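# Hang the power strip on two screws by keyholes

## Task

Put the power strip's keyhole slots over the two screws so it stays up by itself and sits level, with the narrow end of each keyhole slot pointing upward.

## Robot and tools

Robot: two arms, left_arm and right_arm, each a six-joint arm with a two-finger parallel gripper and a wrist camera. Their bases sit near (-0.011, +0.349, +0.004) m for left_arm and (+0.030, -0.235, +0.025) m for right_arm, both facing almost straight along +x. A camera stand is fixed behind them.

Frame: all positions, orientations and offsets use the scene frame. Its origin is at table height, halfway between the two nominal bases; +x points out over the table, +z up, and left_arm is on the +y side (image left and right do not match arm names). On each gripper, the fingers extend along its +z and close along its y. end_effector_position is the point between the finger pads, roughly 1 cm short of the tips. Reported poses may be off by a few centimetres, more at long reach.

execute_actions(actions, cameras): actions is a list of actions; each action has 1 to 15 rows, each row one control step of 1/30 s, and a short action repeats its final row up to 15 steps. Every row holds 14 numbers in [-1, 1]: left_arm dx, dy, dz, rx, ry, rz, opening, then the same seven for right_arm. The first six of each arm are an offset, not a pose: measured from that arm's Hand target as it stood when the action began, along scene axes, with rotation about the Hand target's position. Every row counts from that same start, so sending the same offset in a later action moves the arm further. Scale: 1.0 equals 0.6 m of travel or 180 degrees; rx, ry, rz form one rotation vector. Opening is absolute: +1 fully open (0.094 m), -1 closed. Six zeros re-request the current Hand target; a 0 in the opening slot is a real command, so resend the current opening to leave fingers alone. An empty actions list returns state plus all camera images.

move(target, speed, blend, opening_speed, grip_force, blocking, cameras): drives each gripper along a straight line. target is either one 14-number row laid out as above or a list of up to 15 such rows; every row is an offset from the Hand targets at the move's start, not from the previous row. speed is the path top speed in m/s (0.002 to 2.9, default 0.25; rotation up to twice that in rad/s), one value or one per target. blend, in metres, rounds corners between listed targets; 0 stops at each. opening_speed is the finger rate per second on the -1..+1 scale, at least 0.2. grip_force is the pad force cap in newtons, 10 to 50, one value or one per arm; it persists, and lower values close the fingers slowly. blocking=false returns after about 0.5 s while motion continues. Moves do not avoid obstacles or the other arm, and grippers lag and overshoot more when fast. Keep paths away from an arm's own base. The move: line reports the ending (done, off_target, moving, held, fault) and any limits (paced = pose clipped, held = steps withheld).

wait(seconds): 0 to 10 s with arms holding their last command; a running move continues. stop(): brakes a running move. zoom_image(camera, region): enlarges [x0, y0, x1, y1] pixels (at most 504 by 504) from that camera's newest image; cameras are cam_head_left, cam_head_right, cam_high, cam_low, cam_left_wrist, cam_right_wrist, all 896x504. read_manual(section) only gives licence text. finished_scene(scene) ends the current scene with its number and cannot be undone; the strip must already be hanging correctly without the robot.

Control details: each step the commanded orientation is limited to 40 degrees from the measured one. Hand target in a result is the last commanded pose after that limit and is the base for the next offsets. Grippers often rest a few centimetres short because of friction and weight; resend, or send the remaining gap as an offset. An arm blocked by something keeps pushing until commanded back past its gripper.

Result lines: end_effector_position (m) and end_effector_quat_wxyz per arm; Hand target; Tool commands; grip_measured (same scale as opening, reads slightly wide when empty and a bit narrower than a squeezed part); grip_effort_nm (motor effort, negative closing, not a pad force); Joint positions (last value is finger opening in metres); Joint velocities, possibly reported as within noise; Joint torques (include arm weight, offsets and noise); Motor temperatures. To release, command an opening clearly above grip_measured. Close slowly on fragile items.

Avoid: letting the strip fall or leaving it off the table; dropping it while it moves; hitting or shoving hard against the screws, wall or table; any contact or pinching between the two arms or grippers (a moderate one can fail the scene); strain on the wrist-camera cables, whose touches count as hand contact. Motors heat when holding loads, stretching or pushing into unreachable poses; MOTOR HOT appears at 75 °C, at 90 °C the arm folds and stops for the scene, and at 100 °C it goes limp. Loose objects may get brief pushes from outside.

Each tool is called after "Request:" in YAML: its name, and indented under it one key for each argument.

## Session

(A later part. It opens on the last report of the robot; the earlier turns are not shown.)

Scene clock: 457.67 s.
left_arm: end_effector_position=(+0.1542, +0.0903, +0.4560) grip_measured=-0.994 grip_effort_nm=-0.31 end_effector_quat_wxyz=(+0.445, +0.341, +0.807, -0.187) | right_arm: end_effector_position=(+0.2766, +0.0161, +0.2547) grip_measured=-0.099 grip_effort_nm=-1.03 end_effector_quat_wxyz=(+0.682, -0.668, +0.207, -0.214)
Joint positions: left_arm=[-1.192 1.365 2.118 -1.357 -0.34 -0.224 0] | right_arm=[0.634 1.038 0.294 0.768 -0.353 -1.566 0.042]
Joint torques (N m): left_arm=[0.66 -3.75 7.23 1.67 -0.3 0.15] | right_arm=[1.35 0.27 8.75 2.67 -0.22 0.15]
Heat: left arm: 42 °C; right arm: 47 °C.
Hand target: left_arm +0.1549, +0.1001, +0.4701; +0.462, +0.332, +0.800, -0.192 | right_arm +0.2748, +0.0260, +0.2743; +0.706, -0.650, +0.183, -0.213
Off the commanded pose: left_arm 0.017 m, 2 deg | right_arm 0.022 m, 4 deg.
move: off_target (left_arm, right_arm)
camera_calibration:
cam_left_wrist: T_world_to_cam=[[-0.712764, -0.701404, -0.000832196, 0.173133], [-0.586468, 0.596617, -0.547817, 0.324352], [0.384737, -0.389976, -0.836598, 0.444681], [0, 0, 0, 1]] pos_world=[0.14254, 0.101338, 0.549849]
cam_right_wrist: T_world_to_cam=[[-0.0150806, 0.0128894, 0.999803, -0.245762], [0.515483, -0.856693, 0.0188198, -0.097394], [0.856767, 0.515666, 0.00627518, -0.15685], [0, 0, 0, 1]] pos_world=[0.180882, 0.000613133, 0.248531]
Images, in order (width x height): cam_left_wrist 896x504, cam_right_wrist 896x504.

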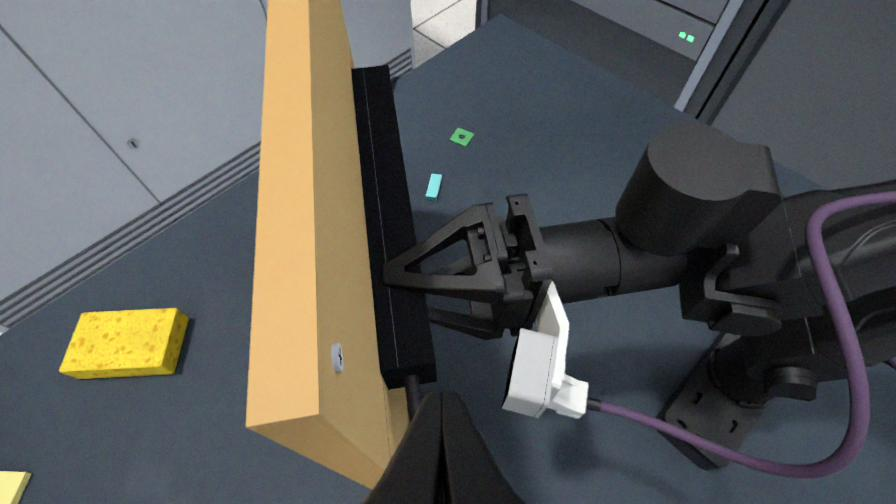

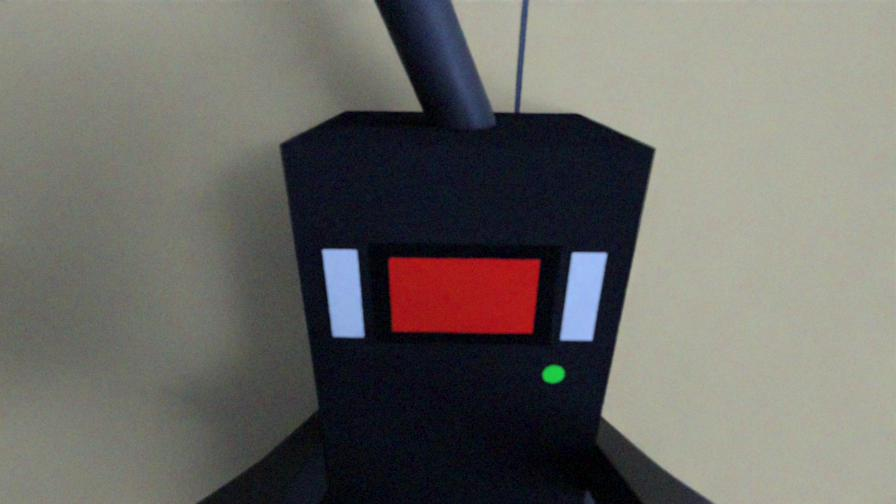

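Request:
move:
  target:
    - [0, 0, 0, 0, 0, 0, -1.0, 0.0124, -0.0007, -0.0233, -0.0149, 0.0096, 0, -0.6]
    - [0, 0, 0, 0, 0, 0, -1.0, -0.0014, 0.0087, -0.0233, -0.0149, 0.0096, 0, -0.6]
    - [0, 0, 0, 0, 0, 0, -1.0, 0.0055, 0.004, -0.0233, -0.0149, 0.0096, 0, -0.6]
  speed: 0.06
  cameras: ["cam_left_wrist", "cam_right_wrist"]

Request:
zoom_image:
  camera: "cam_left_wrist"
  region: [320, 200, 520, 400]

Request:
zoom_image:
  camera: "cam_left_wrist"
  region: [320, 30, 460, 210]

Request:
zoom_image:
  camera: "cam_right_wrist"
  region: [360, 0, 560, 160]

Scene clock: 462.30 s.
left_arm: end_effector_position=(+0.1542, +0.0903, +0.4560) grip_measured=-0.994 grip_effort_nm=-0.31 end_effector_quat_wxyz=(+0.445, +0.341, +0.807, -0.187) | right_arm: end_effector_position=(+0.2773, +0.0167, +0.2524) grip_measured=-0.099 grip_effort_nm=-1.03 end_effector_quat_wxyz=(+0.681, -0.670, +0.206, -0.212)
Joint positions: left_arm=[-1.192 1.365 2.118 -1.357 -0.34 -0.224 0] | right_arm=[0.631 1.049 0.294 0.773 -0.36 -1.569 0.042]
Joint torques (N m): left_arm=[0.66 -3.75 7.23 1.67 -0.3 0.14] | right_arm=[1.76 1.43 9.39 2.21 -0.13 -0.04]
Heat: left arm: 42 °C; right arm: 47 °C.
Hand target: left_arm +0.1549, +0.1001, +0.4701; +0.462, +0.332, +0.800, -0.192 | right_arm +0.2781, +0.0284, +0.2604; +0.687, -0.670, +0.189, -0.207
Off the commanded pose: left_arm 0.017 m, 2 deg | right_arm 0.014 m, 2 deg.
move: off_target (left_arm, right_arm)
camera_calibration:
cam_left_wrist: T_world_to_cam=[[-0.712764, -0.701404, -0.000832196, 0.173133], [-0.586468, 0.596617, -0.547817, 0.324352], [0.384737, -0.389976, -0.836598, 0.444681], [0, 0, 0, 1]] pos_world=[0.14254, 0.101338, 0.549849]
cam_right_wrist: T_world_to_cam=[[-0.0127227, 0.0173383, 0.999769, -0.24428], [0.518812, -0.85462, 0.0214233, -0.0988531], [0.854794, 0.518964, 0.00187778, -0.156182], [0, 0, 0, 1]] pos_world=[0.181682, 0.00080667, 0.246635]
Images, in order (width x height): cam_left_wrist 896x504, cam_right_wrist 896x504.

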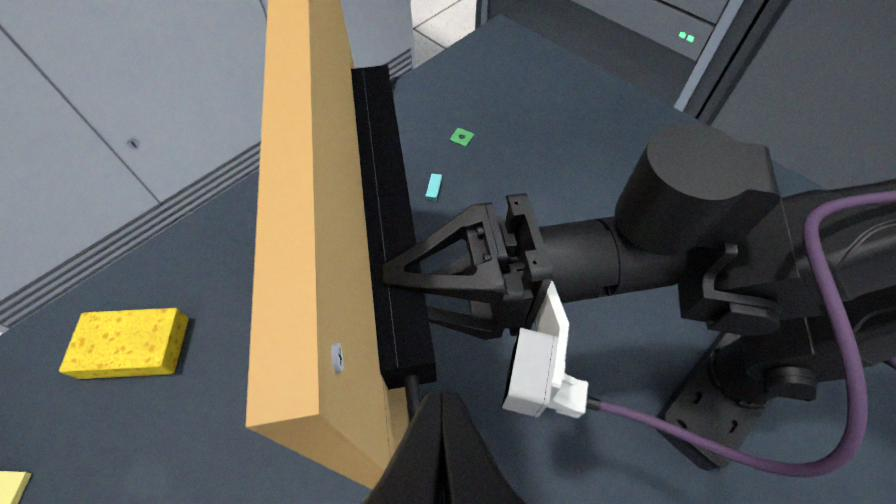

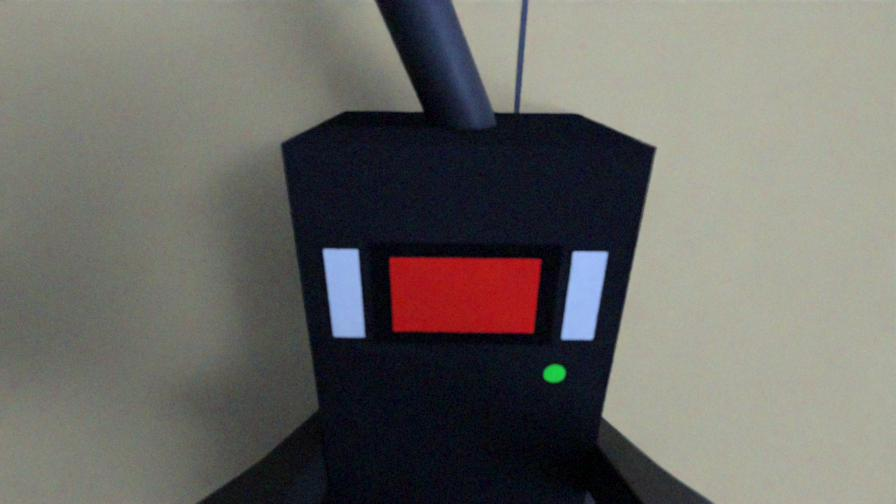

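Scaled by 2.520 from the camera's 896x504 image, which has a finer 1280x720 frame.

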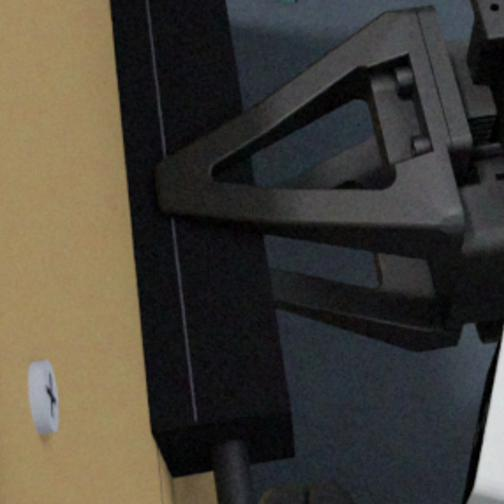

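Scaled by 2.800 from the camera's 896x504 image, which has a finer 1280x720 frame.

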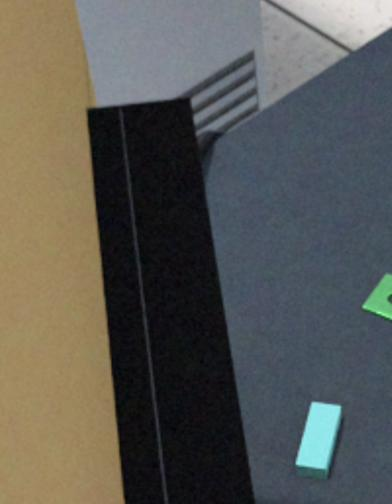

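Scaled by 2.520 from the camera's 896x504 image, which has a finer 1280x720 frame.

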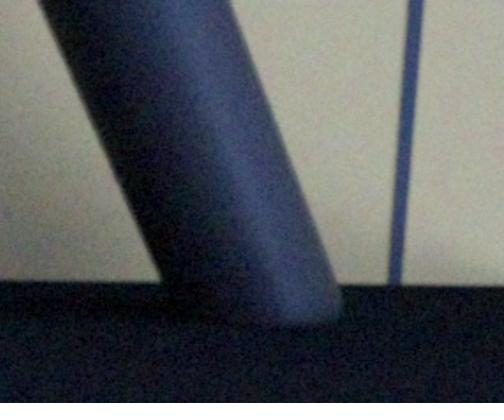

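Request:
move:
  target: [0, 0, 0, 0, 0, 0, -1.0, -0.0124, 0.0085, 0, 0, 0, 0, -0.6]
  speed: 0.06
  cameras: []

Scene clock: 465.03 s.
left_arm: end_effector_position=(+0.1542, +0.0903, +0.4560) grip_measured=-0.994 grip_effort_nm=-0.31 end_effector_quat_wxyz=(+0.445, +0.341, +0.807, -0.187) | right_arm: end_effector_position=(+0.2773, +0.0172, +0.2523) grip_measured=-0.099 grip_effort_nm=-1.03 end_effector_quat_wxyz=(+0.678, -0.669, +0.212, -0.219)
Joint positions: left_arm=[-1.192 1.365 2.118 -1.357 -0.34 -0.224 0] | right_arm=[0.652 1.041 0.293 0.764 -0.319 -1.573 0.042]
Joint torques (N m): left_arm=[0.66 -3.75 7.23 1.67 -0.3 0.15] | right_arm=[4.3 0.44 8.8 2.16 -0.11 0.01]
Heat: left arm: 42 °C; right arm: 47 °C.
Hand target: left_arm +0.1549, +0.1001, +0.4701; +0.462, +0.332, +0.800, -0.192 | right_arm +0.2706, +0.0335, +0.2602; +0.687, -0.670, +0.189, -0.207
Off the commanded pose: left_arm 0.017 m, 2 deg | right_arm 0.019 m, 3 deg.
move: off_target (left_arm, right_arm)
No camera images: "cameras" was empty.

Request:
move:
  target: [0, 0, 0, 0, 0, 0, -1.0, 0.0261, -0.0179, 0, 0, 0, 0, -0.6]
  speed: 0.06
  cameras: []

Scene clock: 466.70 s.
left_arm: end_effector_position=(+0.1542, +0.0903, +0.4560) grip_measured=-0.994 grip_effort_nm=-0.31 end_effector_quat_wxyz=(+0.445, +0.341, +0.807, -0.187) | right_arm: end_effector_position=(+0.2777, +0.0165, +0.2514) grip_measured=-0.099 grip_effort_nm=-1.03 end_effector_quat_wxyz=(+0.686, -0.673, +0.189, -0.205)
Joint positions: left_arm=[-1.192 1.365 2.118 -1.357 -0.34 -0.224 0] | right_arm=[0.596 1.076 0.293 0.81 -0.431 -1.576 0.042]
Joint torques (N m): left_arm=[0.66 -3.75 7.21 1.67 -0.29 0.15] | right_arm=[0.49 0.8 10.25 1.94 0.1 0.01]
Heat: left arm: 42 °C; right arm: 46 °C.
Hand target: left_arm +0.1549, +0.1001, +0.4701; +0.462, +0.332, +0.800, -0.192 | right_arm +0.2864, +0.0227, +0.2603; +0.687, -0.670, +0.189, -0.207
Off the commanded pose: left_arm 0.017 m, 2 deg | right_arm 0.014 m, 0 deg.
move: off_target (left_arm, right_arm)
No camera images: "cameras" was empty.

Request:
move:
  target:
    - [0, 0, 0, 0, 0, 0, -1.0, -0.0069, 0.0047, 0.03, 0, 0, 0, -0.6]
    - [0, 0, 0, 0, 0, 0, -1.0, -0.0265, 0.0182, 0.03, 0, 0, 0, -0.6]
  speed: 0.08
  cameras: []

Scene clock: 473.03 s.
left_arm: end_effector_position=(+0.1542, +0.0903, +0.4560) grip_measured=-0.994 grip_effort_nm=-0.31 end_effector_quat_wxyz=(+0.445, +0.341, +0.807, -0.187) | right_arm: end_effector_position=(+0.2765, +0.0166, +0.2544) grip_measured=-0.099 grip_effort_nm=-1.03 end_effector_quat_wxyz=(+0.666, -0.679, +0.216, -0.221)
Joint positions: left_arm=[-1.192 1.365 2.118 -1.357 -0.34 -0.224 0] | right_arm=[0.66 0.999 0.32 0.662 -0.303 -1.588 0.042]
Joint torques (N m): left_arm=[0.66 -3.75 7.21 1.67 -0.3 0.15] | right_arm=[3.03 -1.24 11.43 2.05 -0.24 0.13]
Heat: left arm: 42 °C; right arm: 46 °C.
Hand target: left_arm +0.1549, +0.1001, +0.4701; +0.462, +0.332, +0.800, -0.192 | right_arm +0.2704, +0.0336, +0.2782; +0.687, -0.670, +0.189, -0.207
Off the commanded pose: left_arm 0.017 m, 2 deg | right_arm 0.030 m, 4 deg.
move: off_target (left_arm, right_arm)
No camera images: "cameras" was empty.

Request:
move:
  target: [0, 0, 0, 0, 0, 0, -1.0, 0.002, 0.003, -0.035, 0, 0, 0, -0.6]
  speed: 0.06
  cameras: []

Scene clock: 475.00 s.
left_arm: end_effector_position=(+0.1542, +0.0903, +0.4560) grip_measured=-0.994 grip_effort_nm=-0.31 end_effector_quat_wxyz=(+0.445, +0.341, +0.807, -0.187) | right_arm: end_effector_position=(+0.2774, +0.0175, +0.2521) grip_measured=-0.099 grip_effort_nm=-1.03 end_effector_quat_wxyz=(+0.676, -0.669, +0.210, -0.227)
Joint positions: left_arm=[-1.192 1.365 2.118 -1.357 -0.34 -0.224 0] | right_arm=[0.661 1.043 0.29 0.771 -0.302 -1.585 0.042]
Joint torques (N m): left_arm=[0.66 -3.75 7.21 1.67 -0.3 0.14] | right_arm=[3.54 1.99 8.72 2.37 -0.22 0.11]
Heat: left arm: 42 °C; right arm: 45 °C.
Hand target: left_arm +0.1549, +0.1001, +0.4701; +0.462, +0.332, +0.800, -0.192 | right_arm +0.2716, +0.0355, +0.2573; +0.687, -0.670, +0.189, -0.207
Off the commanded pose: left_arm 0.017 m, 2 deg | right_arm 0.020 m, 3 deg.
move: off_target (left_arm, right_arm)
No camera images: "cameras" was empty.

Request:
execute_actions:
  actions: []
  cameras: ["cam_head_right", "cam_left_wrist", "cam_right_wrist"]

Request:
zoom_image:
  camera: "cam_head_right"
  region: [350, 210, 470, 330]

Request:
zoom_image:
  camera: "cam_left_wrist"
  region: [320, 40, 440, 220]

Request:
zoom_image:
  camera: "cam_left_wrist"
  region: [320, 220, 470, 400]

Request:
zoom_image:
  camera: "cam_right_wrist"
  region: [360, 0, 560, 160]

Scene clock: 475.63 s.
left_arm: end_effector_position=(+0.1542, +0.0903, +0.4560) grip_measured=-0.994 grip_effort_nm=-0.31 end_effector_quat_wxyz=(+0.445, +0.341, +0.807, -0.187) | right_arm: end_effector_position=(+0.2774, +0.0175, +0.2522) grip_measured=-0.099 grip_effort_nm=-1.03 end_effector_quat_wxyz=(+0.676, -0.669, +0.210, -0.227)
Joint positions: left_arm=[-1.192 1.365 2.118 -1.357 -0.34 -0.224 0] | right_arm=[0.661 1.043 0.29 0.771 -0.302 -1.585 0.042]
Joint velocities: within noise
Joint torques (N m): left_arm=[0.66 -3.75 7.21 1.67 -0.3 0.14] | right_arm=[3.6 2.09 8.73 2.36 -0.18 0.1]
Motor temperatures (°C): left_arm=[26 27 42 38 27 27 26] | right_arm=[28 27 45 43 26 25 26]
Heat: left arm: 42 °C; right arm: 45 °C.
Hand target: left_arm +0.1549, +0.1001, +0.4701; +0.462, +0.332, +0.800, -0.192 | right_arm +0.2716, +0.0355, +0.2574; +0.687, -0.670, +0.189, -0.207
Tool commands: left_gripper/opening=-1.0 right_gripper/opening=-0.6
Off the commanded pose: left_arm 0.017 m, 2 deg | right_arm 0.020 m, 3 deg.
camera_calibration:
cam_left_wrist: T_world_to_cam=[[-0.712764, -0.701404, -0.000832196, 0.173133], [-0.586468, 0.596617, -0.547817, 0.324352], [0.384737, -0.389976, -0.836598, 0.444681], [0, 0, 0, 1]] pos_world=[0.14254, 0.101338, 0.549849]
cam_right_wrist: T_world_to_cam=[[-0.0245598, 0.0261946, 0.999355, -0.240766], [0.494152, -0.868674, 0.0349133, -0.0945569], [0.869029, 0.49469, 0.00839037, -0.161855], [0, 0, 0, 1]] pos_world=[0.181469, 0.00423567, 0.24527]
Images, in order (width x height): cam_head_right 896x504, cam_left_wrist 896x504, cam_right_wrist 896x504.

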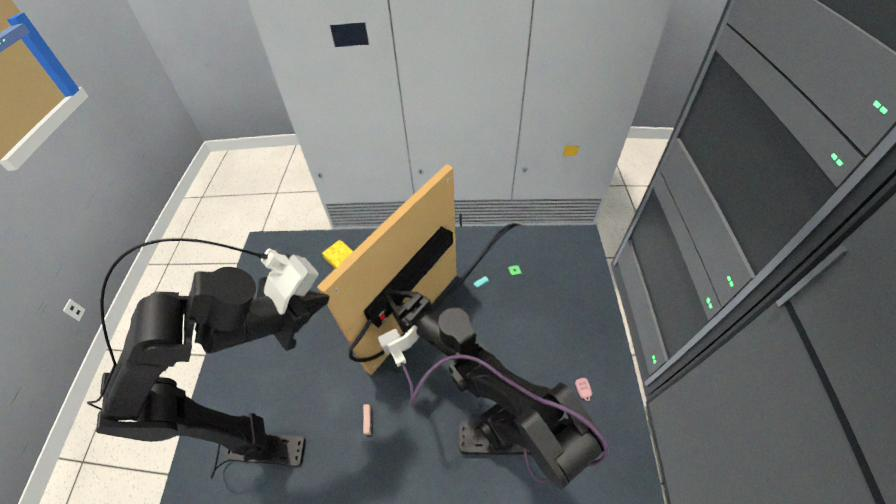

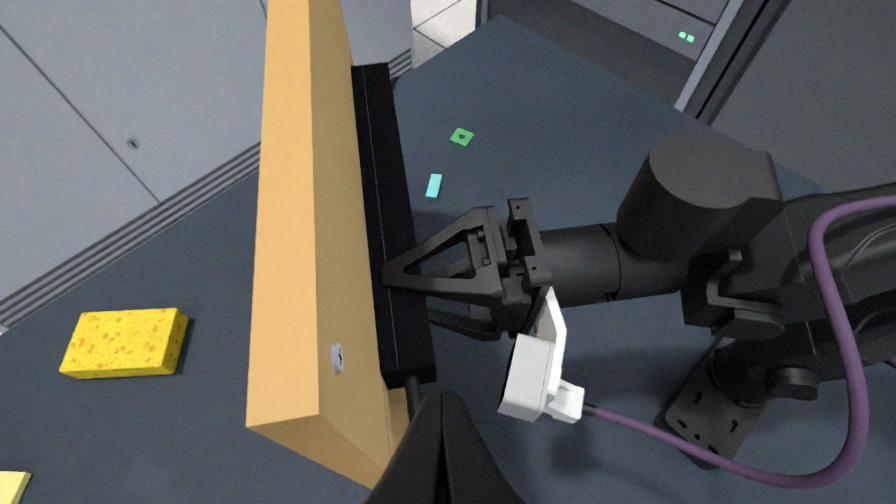

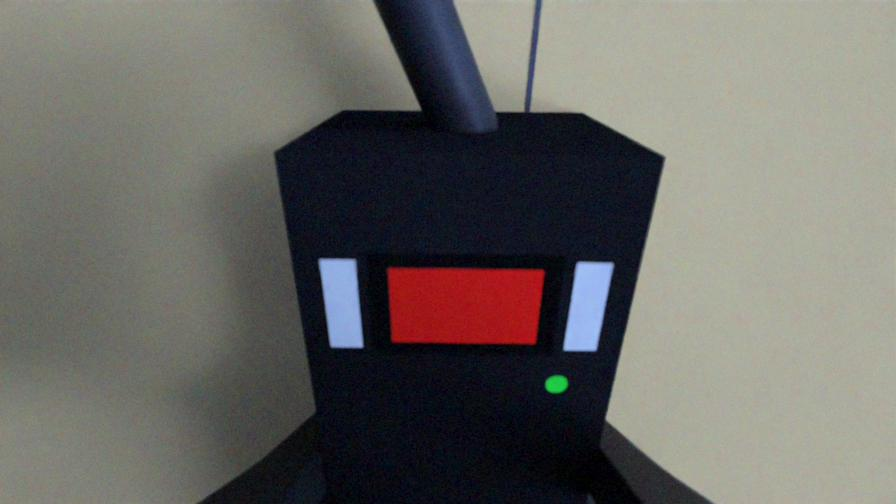

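Scaled by 4.200 from the camera's 896x504 image, which has a finer 1280x720 frame.

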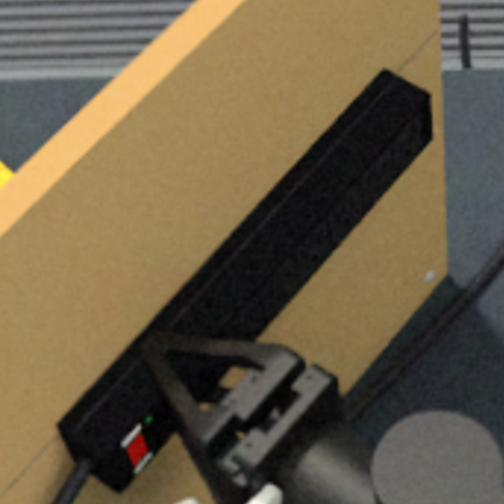

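Scaled by 2.800 from the camera's 896x504 image, which has a finer 1280x720 frame.

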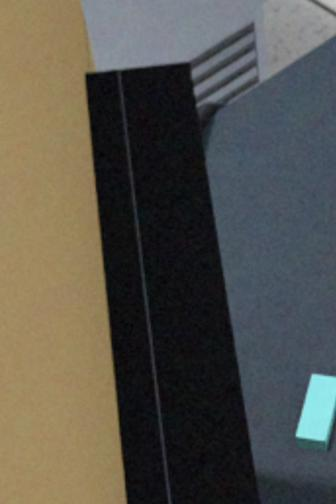

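Scaled by 2.800 from the camera's 896x504 image, which has a finer 1280x720 frame.

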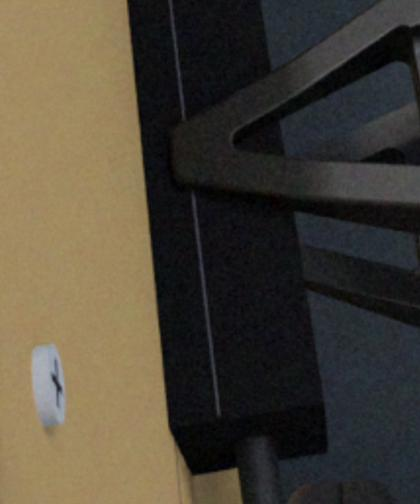

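Scaled by 2.520 from the camera's 896x504 image, which has a finer 1280x720 frame.

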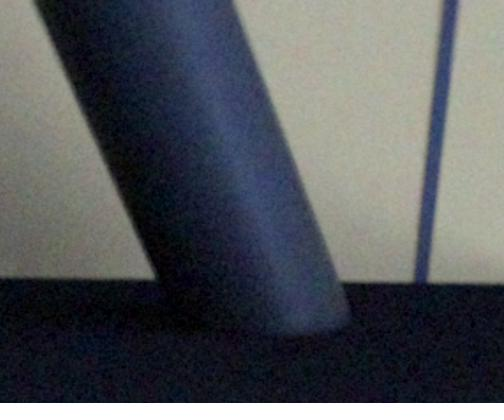

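Request:
execute_actions:
  actions: []
  cameras: ["cam_head_left", "cam_head_right", "cam_left_wrist", "cam_right_wrist"]

Scene clock: 479.70 s.
left_arm: end_effector_position=(+0.1542, +0.0903, +0.4560) grip_measured=-0.994 grip_effort_nm=-0.31 end_effector_quat_wxyz=(+0.445, +0.341, +0.807, -0.187) | right_arm: end_effector_position=(+0.2774, +0.0175, +0.2522) grip_measured=-0.099 grip_effort_nm=-1.03 end_effector_quat_wxyz=(+0.676, -0.669, +0.210, -0.227)
Joint positions: left_arm=[-1.192 1.365 2.118 -1.357 -0.34 -0.224 0] | right_arm=[0.661 1.043 0.29 0.771 -0.302 -1.585 0.042]
Joint velocities: within noise
Joint torques (N m): left_arm=[0.66 -3.77 7.21 1.67 -0.3 0.15] | right_arm=[3.75 2.1 8.64 2.36 -0.24 0.1]
Motor temperatures (°C): left_arm=[26 27 42 38 27 27 26] | right_arm=[28 27 46 43 26 25 26]
Heat: left arm: 42 °C; right arm: 46 °C.
Hand target: left_arm +0.1549, +0.1001, +0.4701; +0.462, +0.332, +0.800, -0.192 | right_arm +0.2716, +0.0355, +0.2574; +0.687, -0.670, +0.189, -0.207
Tool commands: left_gripper/opening=-1.0 right_gripper/opening=-0.6
Off the commanded pose: left_arm 0.017 m, 2 deg | right_arm 0.020 m, 3 deg.
camera_calibration:
cam_left_wrist: T_world_to_cam=[[-0.712764, -0.701404, -0.000832196, 0.173133], [-0.586468, 0.596617, -0.547817, 0.324352], [0.384737, -0.389976, -0.836598, 0.444681], [0, 0, 0, 1]] pos_world=[0.14254, 0.101338, 0.549849]
cam_right_wrist: T_world_to_cam=[[-0.0245598, 0.0261946, 0.999355, -0.240766], [0.494152, -0.868674, 0.0349133, -0.0945569], [0.869029, 0.49469, 0.00839037, -0.161855], [0, 0, 0, 1]] pos_world=[0.181469, 0.00423567, 0.24527]
Images, in order (width x height): cam_head_left 896x504, cam_head_right 896x504, cam_left_wrist 896x504, cam_right_wrist 896x504.

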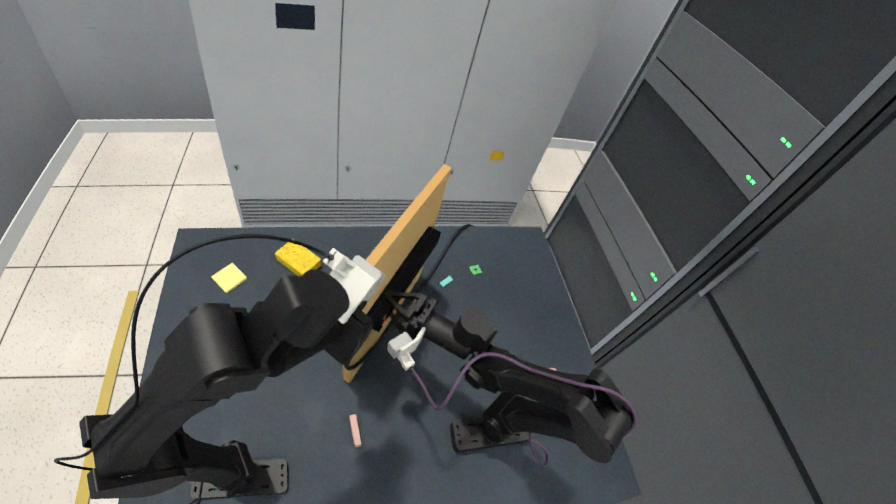

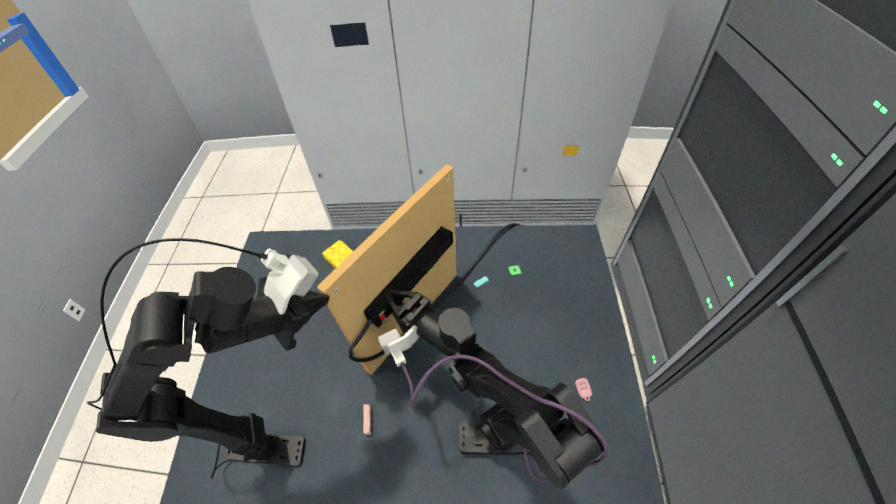

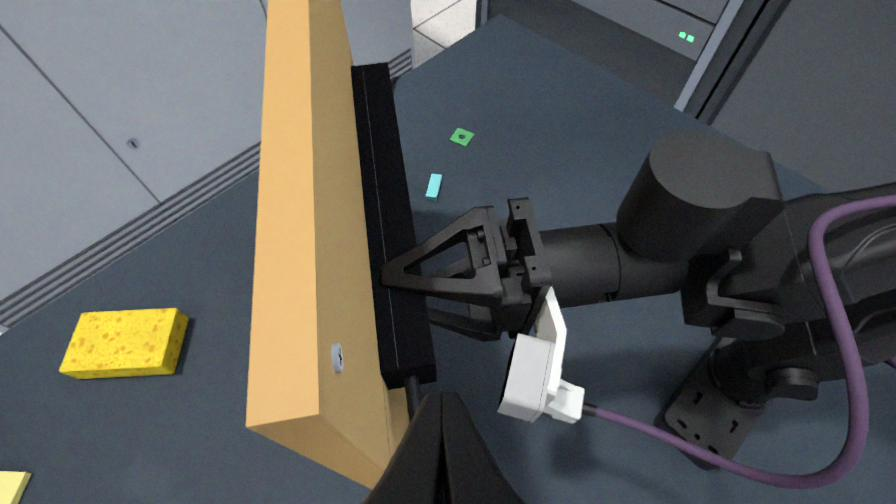

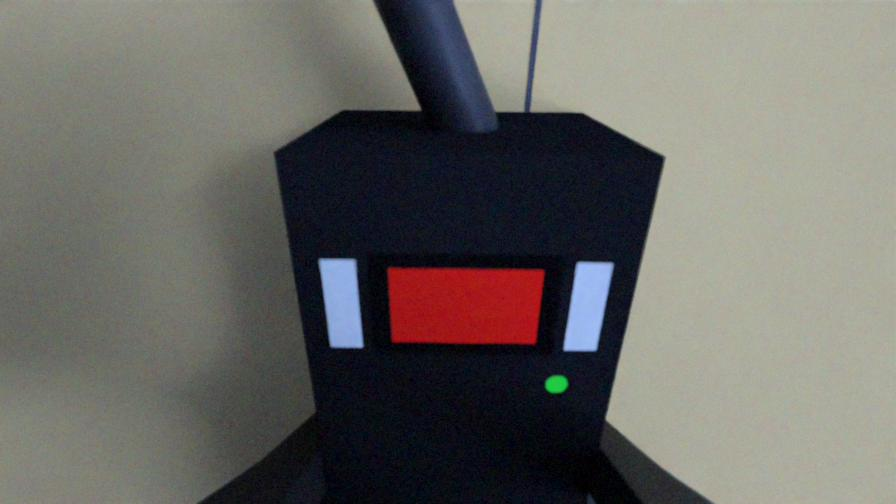

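Request:
zoom_image:
  camera: "cam_right_wrist"
  region: [400, 0, 680, 160]

Request:
zoom_image:
  camera: "cam_head_right"
  region: [340, 200, 480, 360]

Request:
zoom_image:
  camera: "cam_left_wrist"
  region: [320, 220, 470, 400]

Request:
zoom_image:
  camera: "cam_left_wrist"
  region: [300, 40, 460, 220]

Scaled by 1.800 from the camera's 896x504 image, which has a finer 1280x720 frame.

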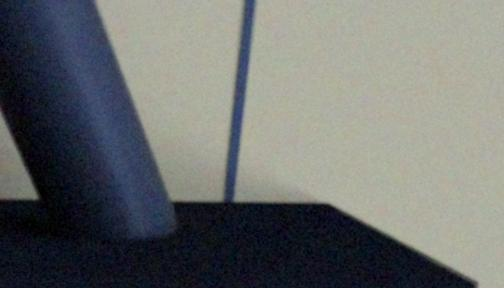

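Scaled by 3.150 from the camera's 896x504 image, which has a finer 1280x720 frame.

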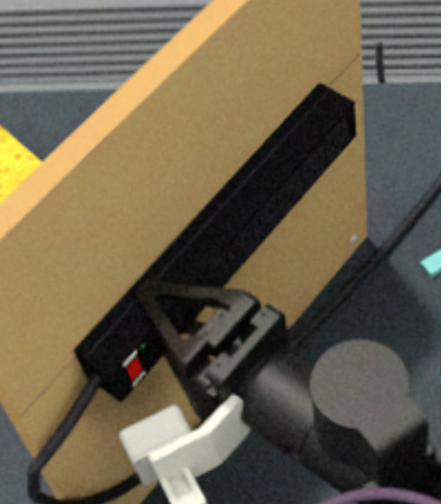

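Scaled by 2.800 from the camera's 896x504 image, which has a finer 1280x720 frame.

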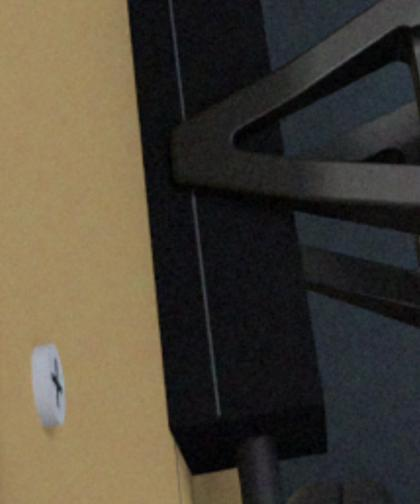

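Scaled by 2.800 from the camera's 896x504 image, which has a finer 1280x720 frame.

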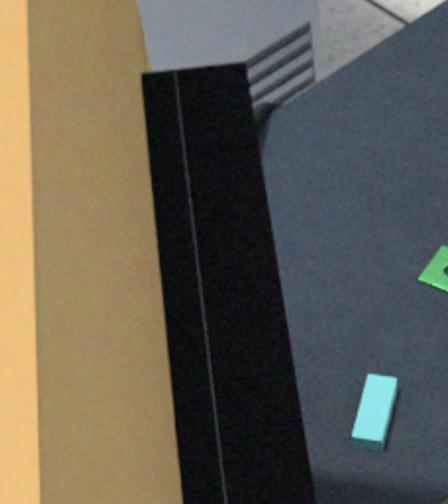

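Request:
zoom_image:
  camera: "cam_head_right"
  region: [340, 290, 400, 340]

Request:
zoom_image:
  camera: "cam_head_right"
  region: [425, 205, 470, 250]

Scaled by 8.400 from the camera's 896x504 image, which has a finer 1280x720 frame.

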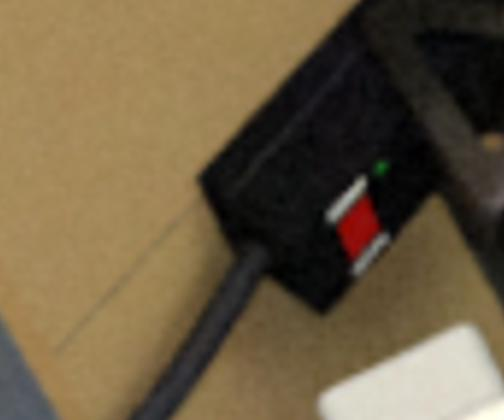

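Scaled by 11.200 from the camera's 896x504 image, which has a finer 1280x720 frame.

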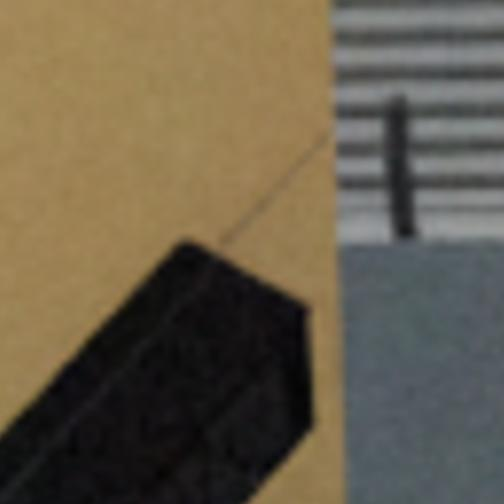

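Request:
move:
  target: [0,0,0,0,0,0,-1.0, 0.0142,-0.0097,0,0.0125,0.0183,0,-0.6]
  speed: 0.06
  cameras: ["cam_right_wrist", "cam_head_right"]

Request:
zoom_image:
  camera: "cam_right_wrist"
  region: [400, 0, 680, 160]

Request:
zoom_image:
  camera: "cam_head_right"
  region: [425, 205, 470, 250]

Request:
zoom_image:
  camera: "cam_head_right"
  region: [340, 290, 400, 340]

Scene clock: 493.07 s.
left_arm: end_effector_position=(+0.1542, +0.0903, +0.4560) grip_measured=-0.994 grip_effort_nm=-0.31 end_effector_quat_wxyz=(+0.445, +0.341, +0.807, -0.187) | right_arm: end_effector_position=(+0.2778, +0.0177, +0.2520) grip_measured=-0.099 grip_effort_nm=-1.03 end_effector_quat_wxyz=(+0.682, -0.669, +0.203, -0.215)
Joint positions: left_arm=[-1.192 1.365 2.118 -1.357 -0.34 -0.224 0] | right_arm=[0.635 1.062 0.29 0.797 -0.355 -1.573 0.042]
Joint torques (N m): left_arm=[0.66 -3.75 7.21 1.66 -0.3 0.15] | right_arm=[1.61 2.33 9.65 2.17 -0.16 0.67]
Heat: left arm: 42 °C; right arm: 46 °C.
Hand target: left_arm +0.1549, +0.1001, +0.4701; +0.462, +0.332, +0.800, -0.192 | right_arm +0.2802, +0.0297, +0.2572; +0.695, -0.662, +0.213, -0.184
Off the commanded pose: left_arm 0.017 m, 2 deg | right_arm 0.013 m, 4 deg.
move: off_target (left_arm, right_arm)
camera_calibration:
cam_right_wrist: T_world_to_cam=[[-0.0217472, 0.0160774, 0.999634, -0.241226], [0.517494, -0.855321, 0.0250146, -0.0987931], [0.85541, 0.517849, 0.0102809, -0.15937], [0, 0, 0, 1]] pos_world=[0.182206, 0.00190815, 0.245248]
Images, in order (width x height): cam_head_right 896x504, cam_right_wrist 896x504.

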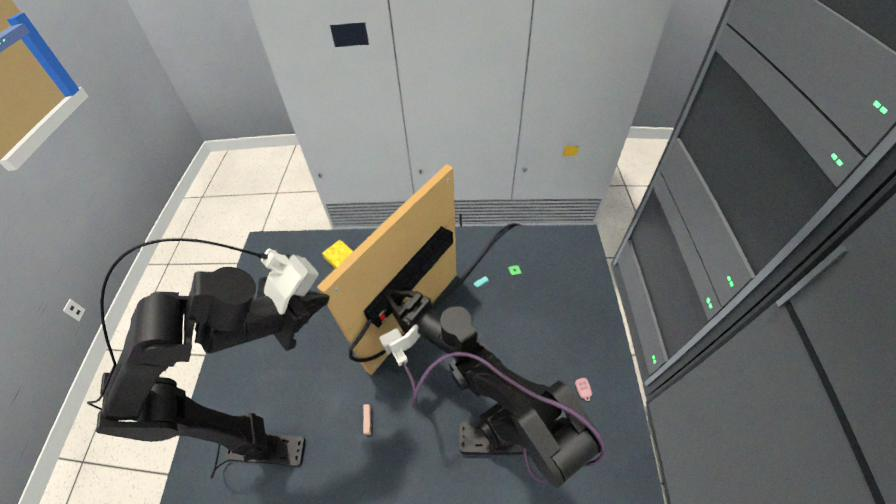

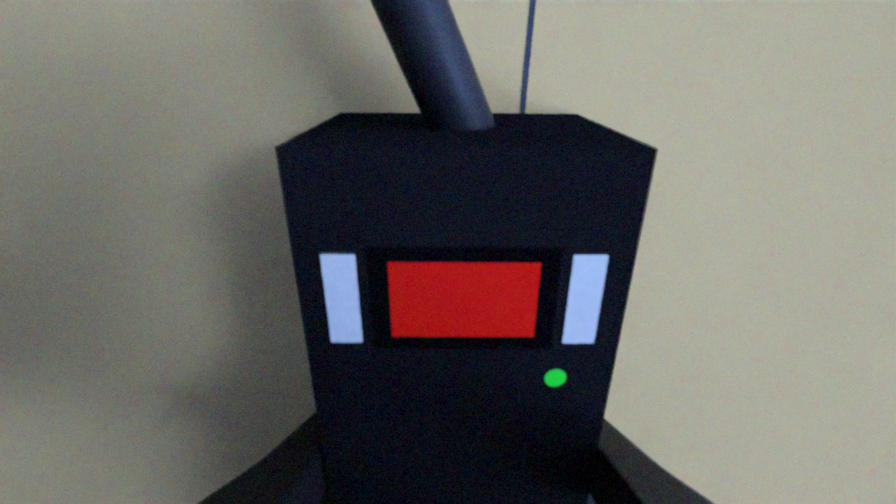

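Scaled by 1.800 from the camera's 896x504 image, which has a finer 1280x720 frame.

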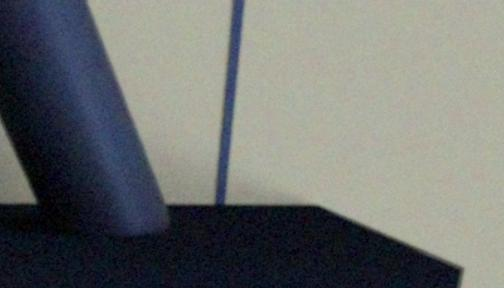

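Scaled by 11.200 from the camera's 896x504 image, which has a finer 1280x720 frame.

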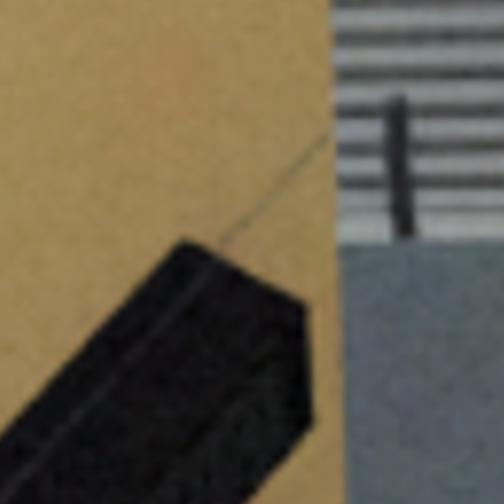

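Scaled by 8.400 from the camera's 896x504 image, which has a finer 1280x720 frame.

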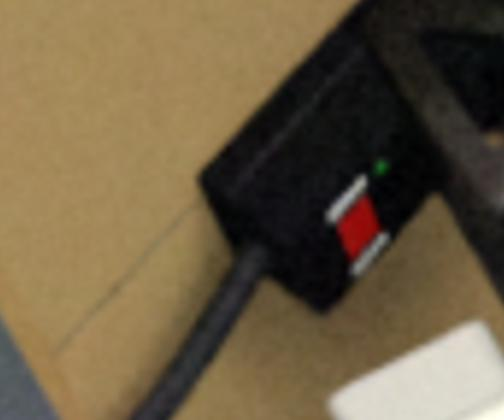

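Request:
move:
  target: [0,0,0,0,0,0,-1.0, -0.0028,-0.0041,0.030,0,0,0,-0.6]
  speed: 0.06
  cameras: []

Scene clock: 500.00 s.
left_arm: end_effector_position=(+0.1542, +0.0903, +0.4560) grip_measured=-0.994 grip_effort_nm=-0.31 end_effector_quat_wxyz=(+0.445, +0.341, +0.807, -0.187) | right_arm: end_effector_position=(+0.2768, +0.0169, +0.2539) grip_measured=-0.099 grip_effort_nm=-1.03 end_effector_quat_wxyz=(+0.677, -0.674, +0.210, -0.209)
Joint positions: left_arm=[-1.192 1.365 2.118 -1.357 -0.34 -0.224 0] | right_arm=[0.635 1.03 0.307 0.727 -0.355 -1.567 0.042]
Joint torques (N m): left_arm=[0.66 -3.75 7.23 1.66 -0.3 0.14] | right_arm=[1.07 -1.4 12.05 1.78 -0.22 0.59]
Heat: left arm: 42 °C; right arm: 47 °C.
Hand target: left_arm +0.1549, +0.1001, +0.4701; +0.462, +0.332, +0.800, -0.192 | right_arm +0.2784, +0.0272, +0.2752; +0.695, -0.662, +0.213, -0.184
Off the commanded pose: left_arm 0.017 m, 2 deg | right_arm 0.024 m, 4 deg.
move: off_target (left_arm, right_arm)
No camera images: "cameras" was empty.

Request:
move:
  target: [0,0,0,0,0,0,-1.0, -0.0138,0.0094,0.0,0,0,0,-0.6]
  speed: 0.06
  cameras: []

Scene clock: 501.80 s.
left_arm: end_effector_position=(+0.1542, +0.0903, +0.4560) grip_measured=-0.994 grip_effort_nm=-0.31 end_effector_quat_wxyz=(+0.445, +0.341, +0.807, -0.187) | right_arm: end_effector_position=(+0.2761, +0.0173, +0.2530) grip_measured=-0.099 grip_effort_nm=-1.03 end_effector_quat_wxyz=(+0.673, -0.672, +0.226, -0.210)
Joint positions: left_arm=[-1.192 1.365 2.118 -1.357 -0.34 -0.224 0] | right_arm=[0.664 1.012 0.308 0.698 -0.3 -1.55 0.042]
Joint torques (N m): left_arm=[0.66 -3.75 7.23 1.67 -0.3 0.14] | right_arm=[2.85 -1.7 11.12 1.91 -0.25 0.44]
Heat: left arm: 42 °C; right arm: 47 °C.
Hand target: left_arm +0.1549, +0.1001, +0.4701; +0.462, +0.332, +0.800, -0.192 | right_arm +0.2702, +0.0328, +0.2751; +0.694, -0.662, +0.213, -0.184
Off the commanded pose: left_arm 0.017 m, 2 deg | right_arm 0.028 m, 4 deg.
move: off_target (left_arm, right_arm)
No camera images: "cameras" was empty.

Request:
move:
  target: [0,0,0,0,0,0,-1.0, 0.0275,-0.0188,0.006,0,0,0,-0.6]
  speed: 0.06
  cameras: []

Scene clock: 503.77 s.
left_arm: end_effector_position=(+0.1542, +0.0903, +0.4560) grip_measured=-0.994 grip_effort_nm=-0.31 end_effector_quat_wxyz=(+0.445, +0.341, +0.807, -0.187) | right_arm: end_effector_position=(+0.2770, +0.0164, +0.2531) grip_measured=-0.099 grip_effort_nm=-1.03 end_effector_quat_wxyz=(+0.675, -0.682, +0.209, -0.186)
Joint positions: left_arm=[-1.192 1.365 2.118 -1.357 -0.34 -0.224 0] | right_arm=[0.599 1.028 0.329 0.68 -0.426 -1.551 0.042]
Joint torques (N m): left_arm=[0.66 -3.75 7.21 1.66 -0.3 0.14] | right_arm=[-0.49 -0.61 11.75 2.11 -0.05 0.49]
Heat: left arm: 42 °C; right arm: 47 °C.
Hand target: left_arm +0.1549, +0.1001, +0.4701; +0.462, +0.332, +0.800, -0.192 | right_arm +0.2867, +0.0215, +0.2789; +0.695, -0.662, +0.213, -0.184
Off the commanded pose: left_arm 0.017 m, 2 deg | right_arm 0.028 m, 3 deg.
move: off_target (left_arm, right_arm)
No camera images: "cameras" was empty.

Request:
move:
  target: [0,0,0,0,0,0,-1.0, -0.0057,-0.0083,0.0,0,0,0,-0.6]
  speed: 0.06
  cameras: []

Request:
move:
  target: [0,0,0,0,0,0,-1.0, 0.0138,-0.0094,0.0,0,0,0,-0.6]
  speed: 0.06
  cameras: []

Scene clock: 505.40 s.
left_arm: end_effector_position=(+0.1542, +0.0903, +0.4560) grip_measured=-0.994 grip_effort_nm=-0.31 end_effector_quat_wxyz=(+0.445, +0.341, +0.807, -0.187) | right_arm: end_effector_position=(+0.2781, +0.0151, +0.2528) grip_measured=-0.099 grip_effort_nm=-1.03 end_effector_quat_wxyz=(+0.675, -0.682, +0.210, -0.187)
Joint positions: left_arm=[-1.192 1.365 2.118 -1.357 -0.34 -0.224 0] | right_arm=[0.592 1.028 0.329 0.678 -0.43 -1.552 0.042]
Joint torques (N m): left_arm=[0.66 -3.75 7.23 1.66 -0.3 0.15] | right_arm=[-0.88 -3.02 10.78 1.97 -0.14 0.51]
Heat: left arm: 42 °C; right arm: 48 °C.
Hand target: left_arm +0.1549, +0.1001, +0.4701; +0.462, +0.332, +0.800, -0.192 | right_arm +0.2833, +0.0166, +0.2789; +0.695, -0.662, +0.213, -0.184
Off the commanded pose: left_arm 0.017 m, 2 deg | right_arm 0.027 m, 3 deg.
move: off_target (left_arm, right_arm)
No camera images: "cameras" was empty.

Scene clock: 506.27 s.
left_arm: end_effector_position=(+0.1542, +0.0903, +0.4560) grip_measured=-0.994 grip_effort_nm=-0.31 end_effector_quat_wxyz=(+0.445, +0.341, +0.807, -0.187) | right_arm: end_effector_position=(+0.2779, +0.0141, +0.2532) grip_measured=-0.099 grip_effort_nm=-1.03 end_effector_quat_wxyz=(+0.676, -0.688, +0.198, -0.173)
Joint positions: left_arm=[-1.192 1.365 2.118 -1.357 -0.34 -0.224 0] | right_arm=[0.556 1.036 0.341 0.665 -0.503 -1.555 0.042]
Joint torques (N m): left_arm=[0.68 -3.75 7.23 1.67 -0.3 0.14] | right_arm=[-1.95 -1.92 10.69 2.2 0.12 0.52]
Heat: left arm: 42 °C; right arm: 48 °C.
Hand target: left_arm +0.1549, +0.1001, +0.4701; +0.462, +0.332, +0.800, -0.192 | right_arm +0.2916, +0.0109, +0.2788; +0.695, -0.662, +0.213, -0.184
Off the commanded pose: left_arm 0.017 m, 2 deg | right_arm 0.029 m, 4 deg.
move: off_target (left_arm, right_arm)
No camera images: "cameras" was empty.

Request:
execute_actions:
  actions: []
  cameras: ["cam_left_wrist", "cam_right_wrist", "cam_head_right"]

Request:
zoom_image:
  camera: "cam_left_wrist"
  region: [320, 220, 470, 400]

Request:
zoom_image:
  camera: "cam_right_wrist"
  region: [400, 0, 680, 160]

Scene clock: 507.23 s.
left_arm: end_effector_position=(+0.1542, +0.0903, +0.4560) grip_measured=-0.994 grip_effort_nm=-0.31 end_effector_quat_wxyz=(+0.445, +0.341, +0.807, -0.187) | right_arm: end_effector_position=(+0.2779, +0.0141, +0.2532) grip_measured=-0.099 grip_effort_nm=-1.03 end_effector_quat_wxyz=(+0.676, -0.688, +0.198, -0.173)
Joint positions: left_arm=[-1.192 1.365 2.118 -1.357 -0.34 -0.224 0] | right_arm=[0.556 1.036 0.341 0.665 -0.503 -1.555 0.042]
Joint velocities: within noise
Joint torques (N m): left_arm=[0.68 -3.75 7.23 1.67 -0.3 0.15] | right_arm=[-1.94 -1.78 10.47 2.2 0.1 0.56]
Motor temperatures (°C): left_arm=[26 27 42 38 27 27 26] | right_arm=[28 27 48 42 26 26 27]
Heat: left arm: 42 °C; right arm: 48 °C.
Hand target: left_arm +0.1549, +0.1001, +0.4701; +0.462, +0.332, +0.800, -0.192 | right_arm +0.2916, +0.0109, +0.2788; +0.695, -0.662, +0.213, -0.184
Tool commands: left_gripper/opening=-1.0 right_gripper/opening=-0.6
Off the commanded pose: left_arm 0.017 m, 2 deg | right_arm 0.029 m, 4 deg.
camera_calibration:
cam_left_wrist: T_world_to_cam=[[-0.712764, -0.701404, -0.000832196, 0.173133], [-0.586468, 0.596617, -0.547817, 0.324352], [0.384737, -0.389976, -0.836598, 0.444681], [0, 0, 0, 1]] pos_world=[0.14254, 0.101338, 0.549849]
cam_right_wrist: T_world_to_cam=[[0.0371043, 0.0361079, 0.998659, -0.258745], [0.575956, -0.81744, 0.00815652, -0.114389], [0.816638, 0.574881, -0.0511271, -0.13208], [0, 0, 0, 1]] pos_world=[0.183345, -0.00823313, 0.252579]
Images, in order (width x height): cam_head_right 896x504, cam_left_wrist 896x504, cam_right_wrist 896x504.

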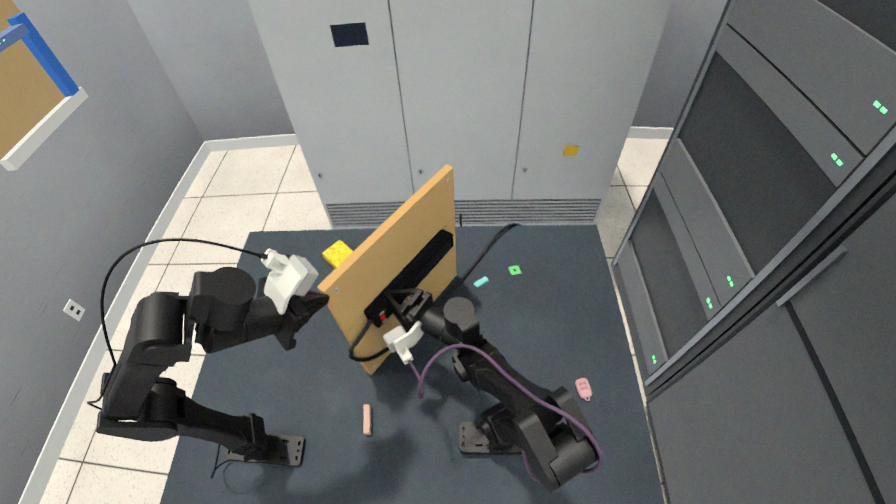

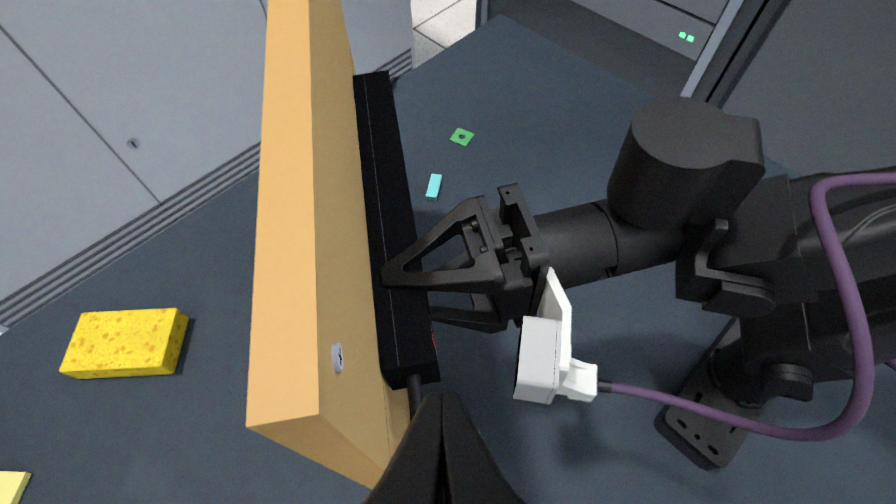

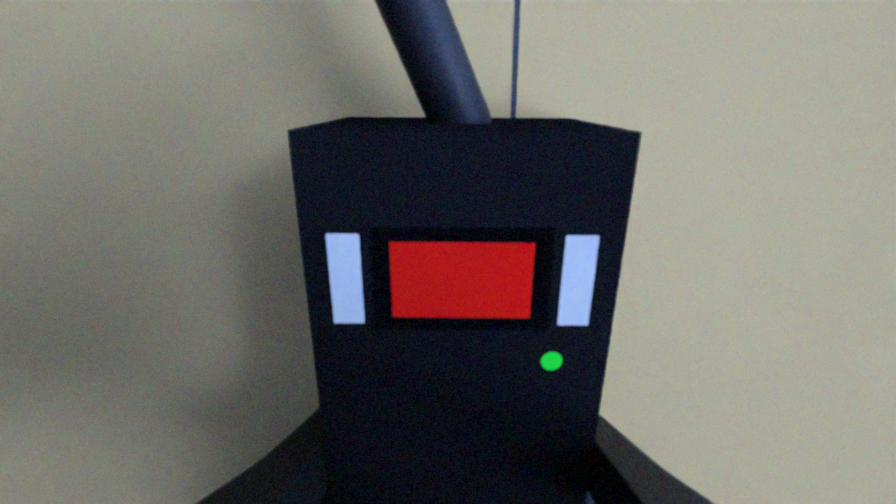

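Scaled by 2.800 from the camera's 896x504 image, which has a finer 1280x720 frame.

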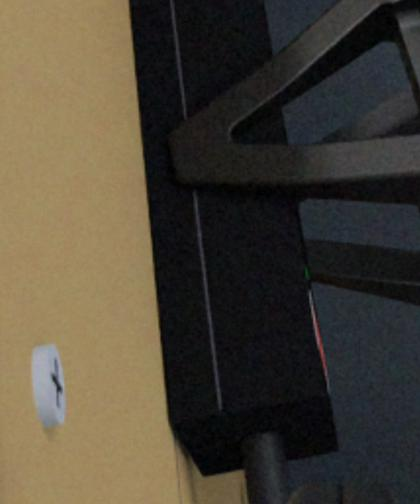

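Scaled by 1.800 from the camera's 896x504 image, which has a finer 1280x720 frame.

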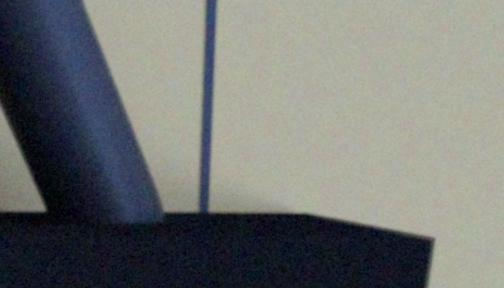

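Request:
move:
  target: [0,0,0,0,0,0,-1.0, 0.0075,0.011,0.0,0,0,0,-0.6]
  speed: 0.06
  cameras: []

Scene clock: 511.37 s.
left_arm: end_effector_position=(+0.1542, +0.0903, +0.4560) grip_measured=-0.994 grip_effort_nm=-0.31 end_effector_quat_wxyz=(+0.445, +0.341, +0.807, -0.187) | right_arm: end_effector_position=(+0.2773, +0.0162, +0.2529) grip_measured=-0.099 grip_effort_nm=-1.03 end_effector_quat_wxyz=(+0.678, -0.689, +0.194, -0.168)
Joint positions: left_arm=[-1.192 1.365 2.118 -1.357 -0.34 -0.224 0] | right_arm=[0.555 1.048 0.344 0.675 -0.518 -1.555 0.042]
Joint torques (N m): left_arm=[0.68 -3.77 7.23 1.67 -0.3 0.15] | right_arm=[-0.4 -0.1 11.6 2.31 0.38 0.53]
Heat: left arm: 42 °C; right arm: 48 °C.
Hand target: left_arm +0.1549, +0.1001, +0.4701; +0.462, +0.332, +0.800, -0.192 | right_arm +0.2960, +0.0176, +0.2789; +0.695, -0.662, +0.213, -0.184
Off the commanded pose: left_arm 0.017 m, 2 deg | right_arm 0.032 m, 5 deg.
move: off_target (left_arm, right_arm)
No camera images: "cameras" was empty.


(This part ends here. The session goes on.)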